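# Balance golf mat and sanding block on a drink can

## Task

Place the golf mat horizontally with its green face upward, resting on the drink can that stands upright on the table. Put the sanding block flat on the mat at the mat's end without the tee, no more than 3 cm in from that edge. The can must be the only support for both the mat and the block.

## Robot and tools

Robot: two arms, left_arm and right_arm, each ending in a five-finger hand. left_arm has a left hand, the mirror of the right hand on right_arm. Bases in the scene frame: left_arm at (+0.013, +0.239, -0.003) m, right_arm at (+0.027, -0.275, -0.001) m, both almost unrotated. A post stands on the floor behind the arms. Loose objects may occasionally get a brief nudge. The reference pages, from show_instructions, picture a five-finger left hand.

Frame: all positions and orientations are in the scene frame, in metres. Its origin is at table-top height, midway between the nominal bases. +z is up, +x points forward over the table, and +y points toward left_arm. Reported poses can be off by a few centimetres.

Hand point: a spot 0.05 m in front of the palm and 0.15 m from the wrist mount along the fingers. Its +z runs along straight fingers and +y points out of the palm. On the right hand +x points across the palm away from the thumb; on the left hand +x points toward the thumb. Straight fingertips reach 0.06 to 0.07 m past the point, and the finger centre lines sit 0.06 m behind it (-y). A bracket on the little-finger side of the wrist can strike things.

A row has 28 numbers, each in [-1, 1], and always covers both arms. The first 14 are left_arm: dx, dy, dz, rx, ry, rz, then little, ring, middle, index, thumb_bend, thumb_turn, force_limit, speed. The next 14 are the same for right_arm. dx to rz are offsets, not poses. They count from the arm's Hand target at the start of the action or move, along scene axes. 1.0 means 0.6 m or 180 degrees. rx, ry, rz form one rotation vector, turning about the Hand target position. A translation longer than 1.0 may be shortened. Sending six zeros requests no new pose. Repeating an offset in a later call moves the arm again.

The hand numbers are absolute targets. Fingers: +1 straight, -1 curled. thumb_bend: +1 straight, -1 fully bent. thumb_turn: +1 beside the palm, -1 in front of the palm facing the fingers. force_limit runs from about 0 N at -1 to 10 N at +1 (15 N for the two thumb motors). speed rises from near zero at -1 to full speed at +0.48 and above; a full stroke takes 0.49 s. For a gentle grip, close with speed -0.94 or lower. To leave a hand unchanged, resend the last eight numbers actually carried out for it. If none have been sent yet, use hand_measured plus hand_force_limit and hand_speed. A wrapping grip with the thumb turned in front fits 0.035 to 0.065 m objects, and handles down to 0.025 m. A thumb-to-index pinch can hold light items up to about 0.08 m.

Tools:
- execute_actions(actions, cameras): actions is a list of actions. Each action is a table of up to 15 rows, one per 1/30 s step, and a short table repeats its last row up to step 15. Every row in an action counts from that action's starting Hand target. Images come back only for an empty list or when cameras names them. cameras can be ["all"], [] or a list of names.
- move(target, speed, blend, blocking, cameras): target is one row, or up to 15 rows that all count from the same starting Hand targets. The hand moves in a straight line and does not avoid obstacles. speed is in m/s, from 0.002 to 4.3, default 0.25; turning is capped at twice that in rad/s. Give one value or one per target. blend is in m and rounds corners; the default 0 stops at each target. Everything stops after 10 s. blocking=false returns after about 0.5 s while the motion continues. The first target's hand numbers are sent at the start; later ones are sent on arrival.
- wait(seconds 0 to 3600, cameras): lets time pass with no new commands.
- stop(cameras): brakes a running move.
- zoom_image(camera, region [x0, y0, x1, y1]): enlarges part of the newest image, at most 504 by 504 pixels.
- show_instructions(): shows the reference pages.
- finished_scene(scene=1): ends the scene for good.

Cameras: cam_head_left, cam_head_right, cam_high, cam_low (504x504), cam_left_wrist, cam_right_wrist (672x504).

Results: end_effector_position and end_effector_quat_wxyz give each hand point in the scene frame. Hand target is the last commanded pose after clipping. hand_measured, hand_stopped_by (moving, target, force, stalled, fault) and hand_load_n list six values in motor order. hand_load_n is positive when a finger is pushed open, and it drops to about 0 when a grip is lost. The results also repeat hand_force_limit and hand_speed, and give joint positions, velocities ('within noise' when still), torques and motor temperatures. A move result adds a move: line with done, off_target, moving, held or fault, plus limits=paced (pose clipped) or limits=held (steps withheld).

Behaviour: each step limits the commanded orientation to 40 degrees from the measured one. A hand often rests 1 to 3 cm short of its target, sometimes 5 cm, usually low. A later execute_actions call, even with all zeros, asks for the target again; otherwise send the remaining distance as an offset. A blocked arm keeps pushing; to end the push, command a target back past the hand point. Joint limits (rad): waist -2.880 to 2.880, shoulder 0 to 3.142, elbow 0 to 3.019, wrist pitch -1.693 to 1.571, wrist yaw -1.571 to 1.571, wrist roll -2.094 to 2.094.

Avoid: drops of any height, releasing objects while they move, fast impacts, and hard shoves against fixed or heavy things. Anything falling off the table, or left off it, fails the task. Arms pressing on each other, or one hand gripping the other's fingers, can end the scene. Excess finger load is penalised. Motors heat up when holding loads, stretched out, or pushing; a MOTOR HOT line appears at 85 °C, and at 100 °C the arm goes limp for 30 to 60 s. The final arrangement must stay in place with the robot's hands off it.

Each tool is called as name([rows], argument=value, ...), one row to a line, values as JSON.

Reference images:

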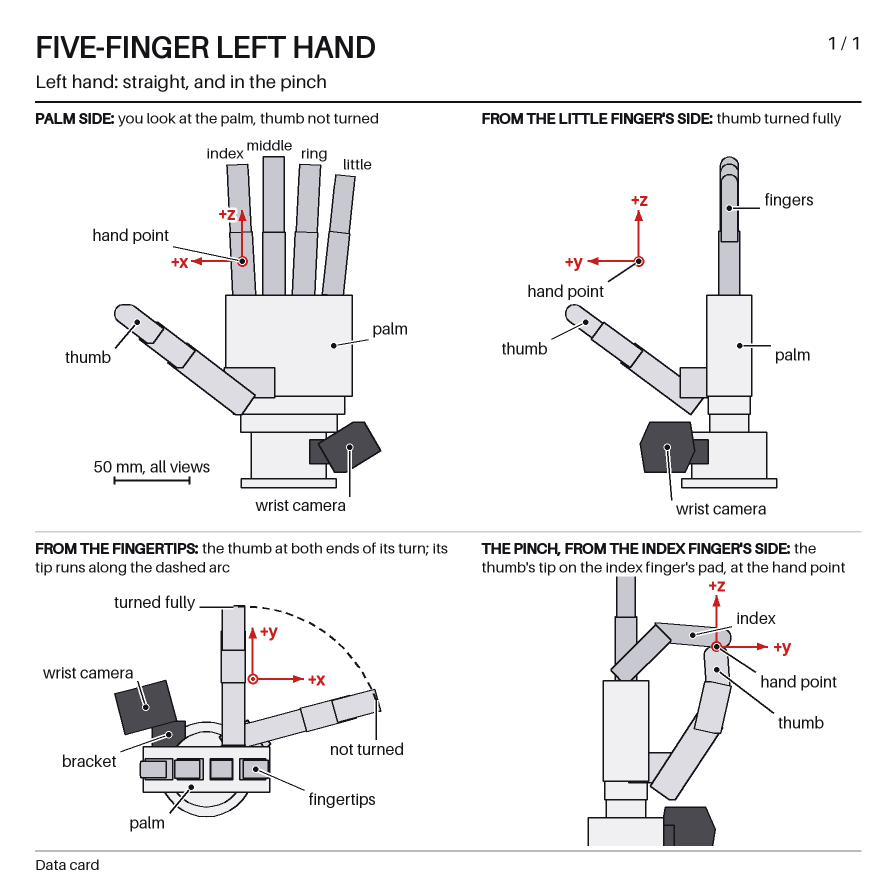

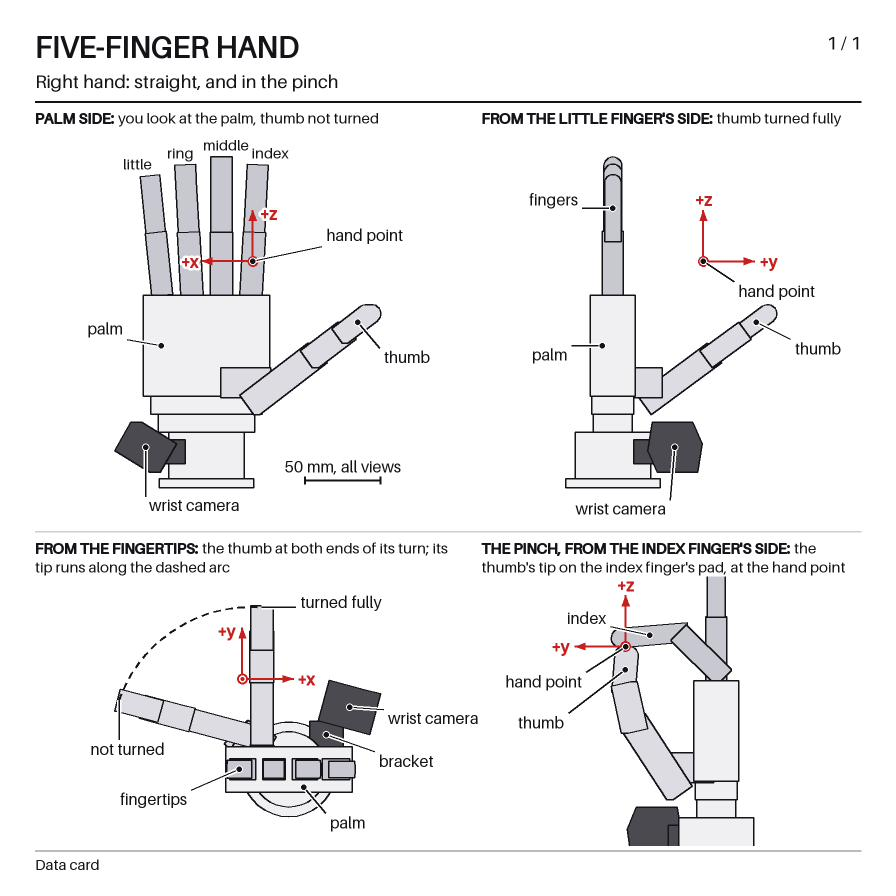

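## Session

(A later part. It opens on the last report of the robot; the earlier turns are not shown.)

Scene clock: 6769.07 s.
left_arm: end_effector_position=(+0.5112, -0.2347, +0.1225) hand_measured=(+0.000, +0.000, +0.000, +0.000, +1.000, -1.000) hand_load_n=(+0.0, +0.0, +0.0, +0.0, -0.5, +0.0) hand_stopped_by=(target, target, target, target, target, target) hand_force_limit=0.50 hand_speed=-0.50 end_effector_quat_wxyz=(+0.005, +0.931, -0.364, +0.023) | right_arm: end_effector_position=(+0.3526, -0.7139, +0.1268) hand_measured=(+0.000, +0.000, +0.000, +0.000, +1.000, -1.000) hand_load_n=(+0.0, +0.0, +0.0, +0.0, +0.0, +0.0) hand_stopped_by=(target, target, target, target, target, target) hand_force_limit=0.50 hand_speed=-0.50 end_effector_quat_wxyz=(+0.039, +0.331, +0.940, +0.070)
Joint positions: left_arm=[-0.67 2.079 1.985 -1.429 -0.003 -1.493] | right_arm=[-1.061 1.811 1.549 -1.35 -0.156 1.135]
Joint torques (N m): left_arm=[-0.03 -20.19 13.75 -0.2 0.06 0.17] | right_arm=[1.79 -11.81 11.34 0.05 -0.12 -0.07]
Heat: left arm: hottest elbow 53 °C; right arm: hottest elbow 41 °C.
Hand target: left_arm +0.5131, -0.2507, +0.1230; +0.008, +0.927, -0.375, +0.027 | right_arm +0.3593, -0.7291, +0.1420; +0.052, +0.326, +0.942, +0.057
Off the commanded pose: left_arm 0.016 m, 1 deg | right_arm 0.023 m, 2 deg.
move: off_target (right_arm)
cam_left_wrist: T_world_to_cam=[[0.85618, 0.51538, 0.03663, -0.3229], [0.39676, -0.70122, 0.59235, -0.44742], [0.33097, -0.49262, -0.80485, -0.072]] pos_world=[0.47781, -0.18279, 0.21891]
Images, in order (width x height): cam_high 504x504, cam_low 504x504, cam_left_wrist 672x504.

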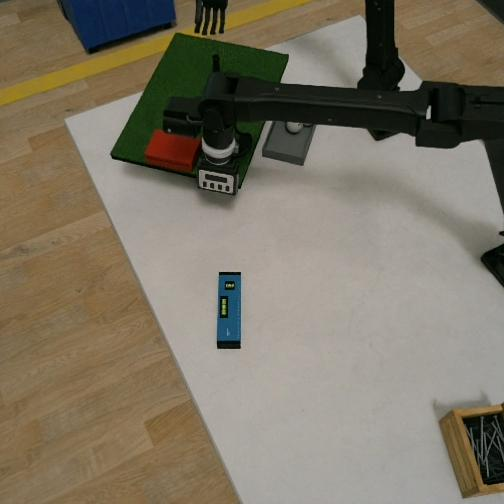

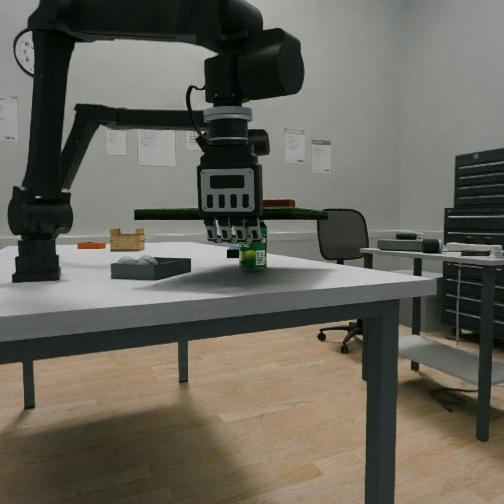

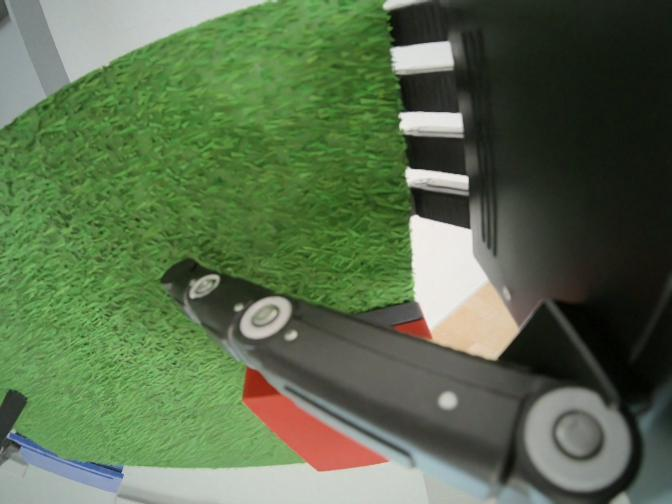

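move(target=[0,0,0,0,0,0,1,1,1,1,1,-1,0.5,-0.5,0,0,0,0,0,0,0,0,0,0,1,-1,0.5,-0.5], speed=0.1, cameras=["cam_low","cam_high","cam_left_wrist"])

zoom_image(camera="cam_low", region=[125, 175, 345, 285])

Scene clock: 6797.03 s.
left_arm: end_effector_position=(+0.5112, -0.2347, +0.1225) hand_measured=(+1.000, +1.000, +1.000, +1.000, +1.000, -1.000) hand_load_n=(+0.0, +0.0, +0.0, +0.0, +0.0, +0.0) hand_stopped_by=(target, target, target, target, target, target) hand_force_limit=0.50 hand_speed=-0.50 end_effector_quat_wxyz=(+0.005, +0.931, -0.364, +0.023) | right_arm: end_effector_position=(+0.3526, -0.7138, +0.1268) hand_measured=(+0.000, +0.000, +0.000, +0.000, +1.000, -1.000) hand_load_n=(+0.0, +0.0, +0.0, +0.0, +0.0, +0.0) hand_stopped_by=(target, target, target, target, target, target) hand_force_limit=0.50 hand_speed=-0.50 end_effector_quat_wxyz=(+0.039, +0.330, +0.940, +0.070)
Joint positions: left_arm=[-0.67 2.079 1.985 -1.429 -0.003 -1.493] | right_arm=[-1.061 1.811 1.549 -1.35 -0.156 1.134]
Joint torques (N m): left_arm=[0.03 -20.19 13.74 -0.18 0.04 0.17] | right_arm=[0.91 -10.99 11.36 -0.1 -0.19 -0.07]
Heat: left arm: hottest elbow 53 °C; right arm: hottest elbow 43 °C.
Hand target: left_arm +0.5131, -0.2507, +0.1230; +0.008, +0.927, -0.375, +0.027 | right_arm +0.3593, -0.7291, +0.1420; +0.052, +0.326, +0.942, +0.057
Off the commanded pose: left_arm 0.016 m, 1 deg | right_arm 0.023 m, 2 deg.
move: done
cam_left_wrist: T_world_to_cam=[[0.85618, 0.51538, 0.03663, -0.3229], [0.39676, -0.70122, 0.59235, -0.44742], [0.33097, -0.49262, -0.80485, -0.072]] pos_world=[0.47781, -0.18279, 0.21891]
Images, in order (width x height): cam_high 504x504, cam_low 504x504, cam_left_wrist 672x504.

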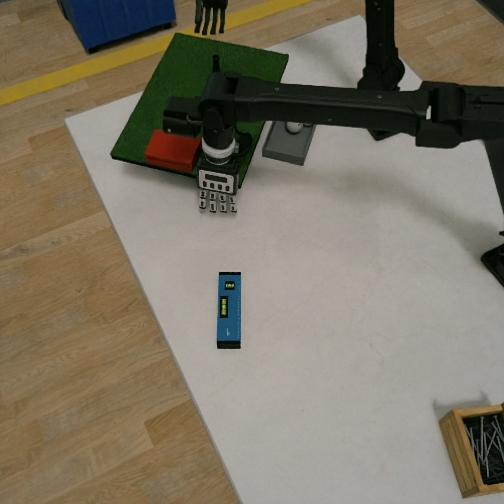

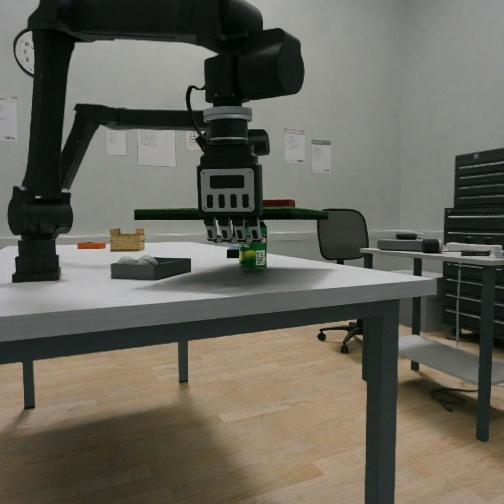

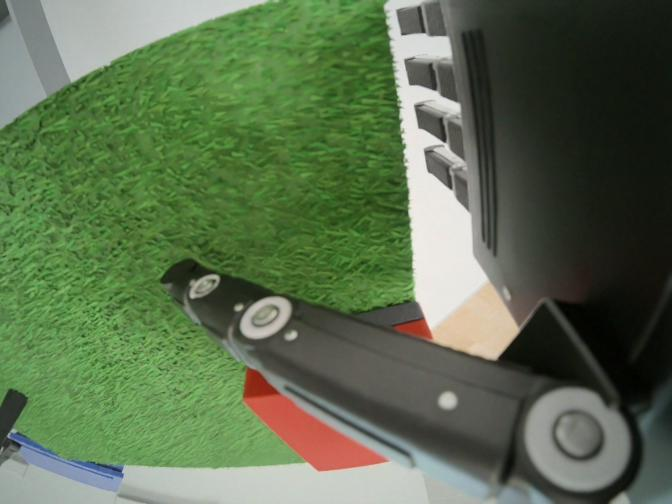

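Scaled by 2.291.

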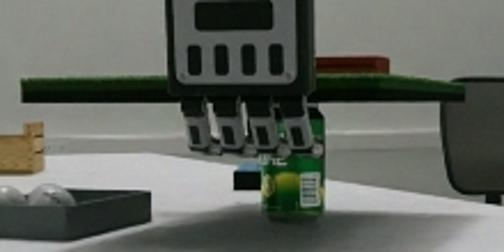

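move([
  [0.025,0.025,0.06,0,0,0,1,1,1,1,1,-1,0.5,-0.5,0,0,0,0,0,0,0,0,0,0,1,-1,0.5,-0.5],
  [0.06,0.06,0.22,0,0,0,1,1,1,1,1,-1,0.5,-0.5,0,0,0.1,0,0,0,0,0,0,0,1,-1,0.5,-0.5],
], speed=0.12, blend=0.02, cameras=["cam_low","cam_high","cam_left_wrist"])

zoom_image(camera="cam_low", region=[125, 175, 345, 285])

Scene clock: 6810.63 s.
left_arm: end_effector_position=(+0.5375, -0.2183, +0.2370) hand_measured=(+1.000, +1.000, +1.000, +1.000, +1.000, -1.000) hand_load_n=(+0.0, +0.0, +0.0, +0.0, +0.0, +0.0) hand_stopped_by=(target, target, target, target, target, target) hand_force_limit=0.50 hand_speed=-0.50 end_effector_quat_wxyz=(+0.016, +0.927, -0.372, +0.048) | right_arm: end_effector_position=(+0.3540, -0.7167, +0.1736) hand_measured=(+0.000, +0.000, +0.000, +0.000, +1.000, -1.000) hand_load_n=(+0.0, +0.0, +0.0, +0.0, +0.0, +0.0) hand_stopped_by=(target, target, target, target, target, target) hand_force_limit=0.50 hand_speed=-0.50 end_effector_quat_wxyz=(+0.031, +0.331, +0.940, +0.079)
Joint positions: left_arm=[-0.622 2.097 2.308 -1.682 0.009 -1.428] | right_arm=[-1.061 1.811 1.673 -1.499 -0.156 1.134]
Joint torques (N m): left_arm=[2.37 -22.59 13.44 -0.09 0.05 0.2] | right_arm=[1.61 -13.1 11.44 -0.18 -0.15 -0.07]
Heat: left arm: hottest elbow 53 °C; right arm: hottest elbow 43 °C.
Hand target: left_arm +0.5491, -0.2148, +0.2552; +0.008, +0.927, -0.375, +0.027 | right_arm +0.3593, -0.7291, +0.2020; +0.052, +0.326, +0.942, +0.057
Off the commanded pose: left_arm 0.022 m, 3 deg | right_arm 0.031 m, 4 deg.
joint sent to its limit (left arm) — joint 4 (wrist pitch), lower limit. The joint targets are off in orientation, not in position.
move: off_target (left_arm, right_arm)
cam_left_wrist: T_world_to_cam=[[0.86347, 0.50196, 0.04965, -0.368], [0.36156, -0.68456, 0.63298, -0.50128], [0.35171, -0.5286, -0.77258, -0.00715]] pos_world=[0.50151, -0.16221, 0.33005]
Images, in order (width x height): cam_high 504x504, cam_low 504x504, cam_left_wrist 672x504.

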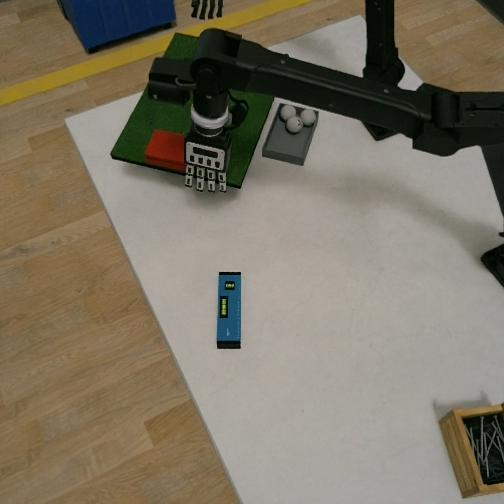

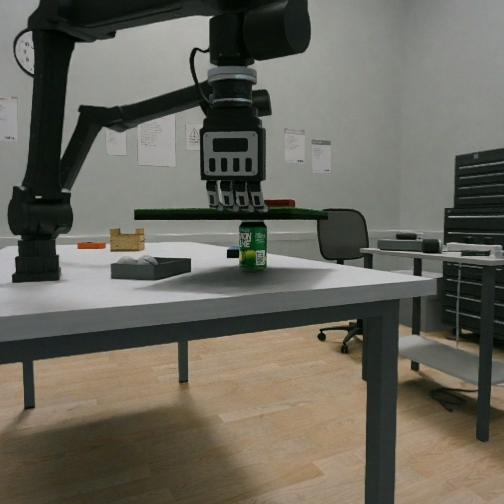

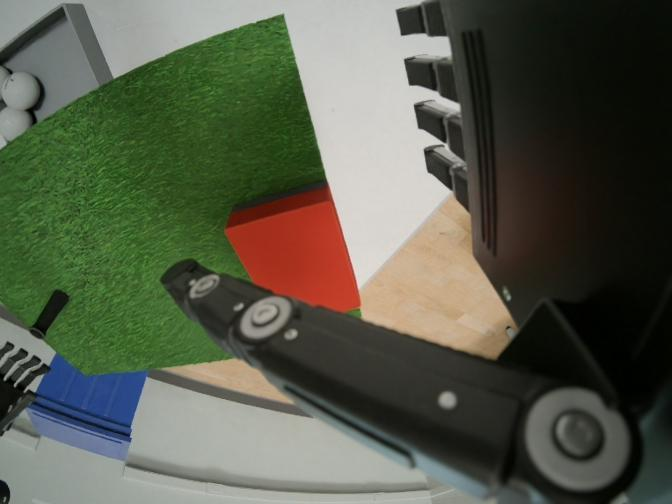

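Scaled by 2.291.

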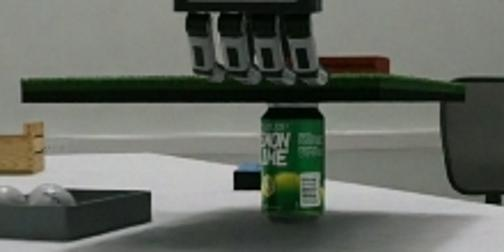

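zoom_image(camera="cam_high", region=[90, 10, 310, 210])

move(target=[-0.02,0.15,0.1,0,0,0,1,1,1,1,1,-1,0.5,-0.5,-0.05,-0.05,0.08,0,0,0,0,0,0,0,1,-1,0.5,-0.5], speed=0.15, cameras=["cam_low","cam_high","cam_left_wrist","cam_right_wrist"])

zoom_image(camera="cam_high", region=[90, 10, 310, 210])

zoom_image(camera="cam_low", region=[125, 175, 345, 285])

Scaled by 2.291.

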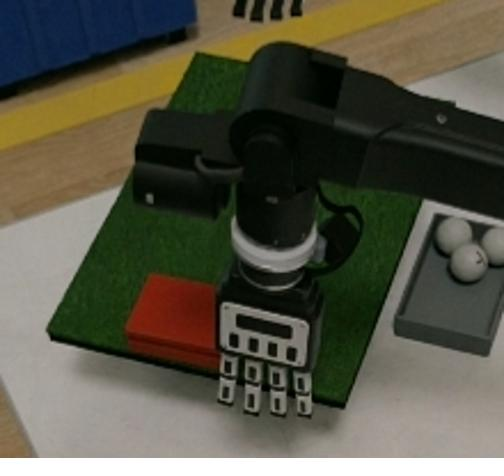

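Scene clock: 6822.93 s.
left_arm: end_effector_position=(+0.5387, -0.1305, +0.3225) hand_measured=(+1.000, +1.000, +1.000, +1.000, +1.000, -1.000) hand_load_n=(+0.0, +0.0, +0.0, +0.0, +0.0, +0.0) hand_stopped_by=(target, target, target, target, target, target) hand_force_limit=0.50 hand_speed=-0.50 end_effector_quat_wxyz=(+0.025, +0.925, -0.366, +0.097) | right_arm: end_effector_position=(+0.3290, -0.7462, +0.2333) hand_measured=(+0.000, +0.000, +0.000, +0.000, +1.000, -1.000) hand_load_n=(+0.0, +0.0, +0.0, +0.0, +0.0, +0.0) hand_stopped_by=(target, target, target, target, target, target) hand_force_limit=0.50 hand_speed=-0.50 end_effector_quat_wxyz=(+0.040, +0.328, +0.941, +0.072)
Joint positions: left_arm=[-0.502 1.897 2.207 -1.682 0.025 -1.32] | right_arm=[-1.125 1.836 1.864 -1.655 -0.156 1.063]
Joint torques (N m): left_arm=[1.9 -19.78 8.55 0.13 -0.02 0.2] | right_arm=[1.38 -11.46 11.73 0.1 -0.11 -0.04]
Heat: left arm: hottest elbow 51 °C; right arm: hottest elbow 43 °C.
Hand target: left_arm +0.5372, -0.1246, +0.3152; +0.008, +0.927, -0.375, +0.027 | right_arm +0.3293, -0.7591, +0.2501; +0.052, +0.326, +0.942, +0.057
Off the commanded pose: left_arm 0.009 m, 8 deg | right_arm 0.021 m, 2 deg.
joint sent to its limit (left arm) — joint 4 (wrist pitch), lower limit. The joint targets are off in orientation, not in position.
move: off_target (left_arm, right_arm)
cam_left_wrist: T_world_to_cam=[[0.85167, 0.51518, 0.09617, -0.42424], [0.31213, -0.64603, 0.69658, -0.48454], [0.42099, -0.56324, -0.71101, 0.04318]] pos_world=[0.49438, -0.07014, 0.40901]
cam_right_wrist: T_world_to_cam=[[0.38396, 0.90336, 0.19106, 0.49638], [0.71493, -0.42181, 0.55763, -0.67906], [0.58434, -0.07752, -0.8078, 0.05457]] pos_world=[0.26301, -0.73061, 0.32791]
Images, in order (width x height): cam_high 504x504, cam_low 504x504, cam_left_wrist 672x504, cam_right_wrist 672x504.

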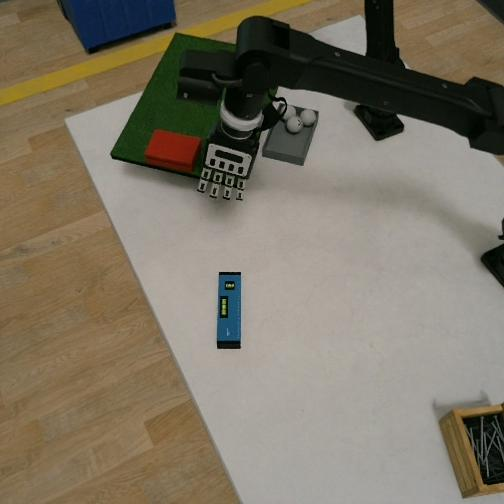

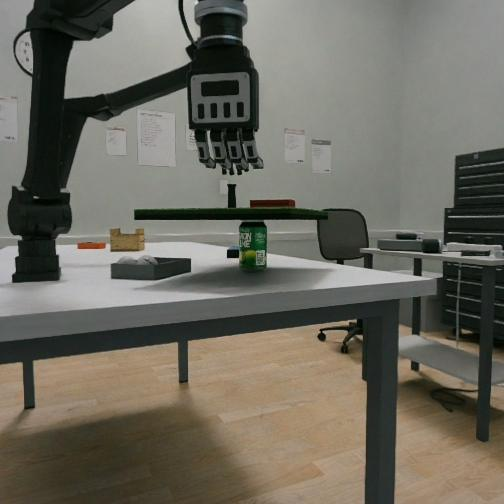

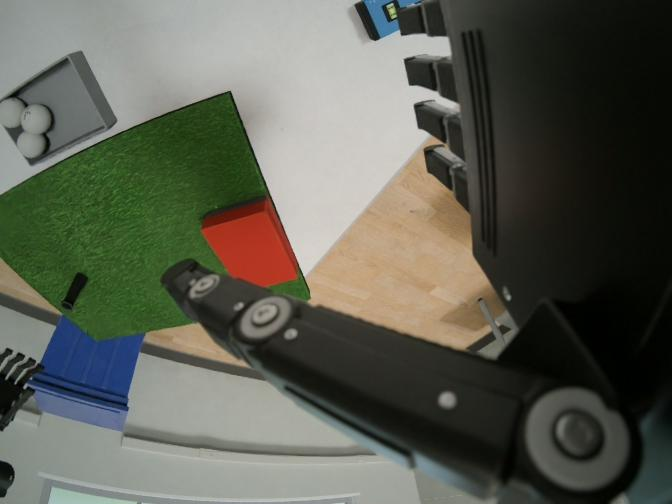

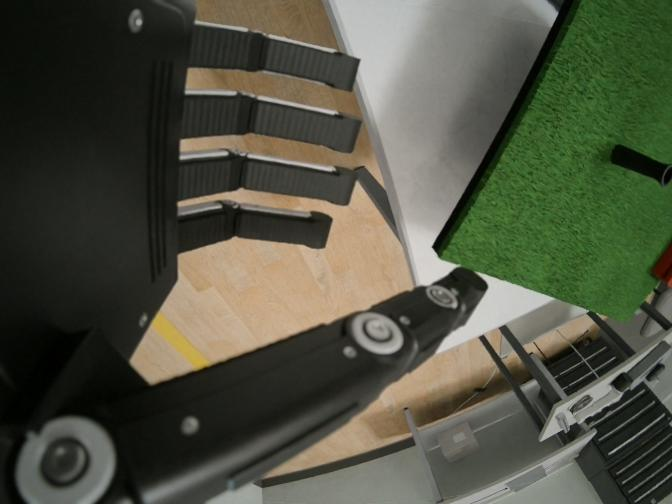

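Scaled by 2.291.

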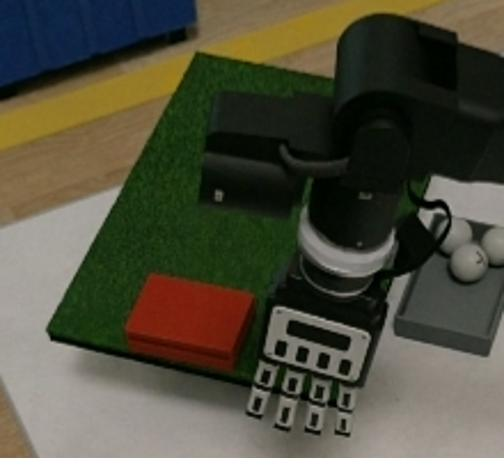

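Scaled by 2.291.

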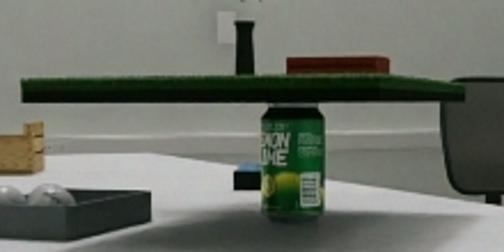

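finished_scene()

The scene is finished: the task was done.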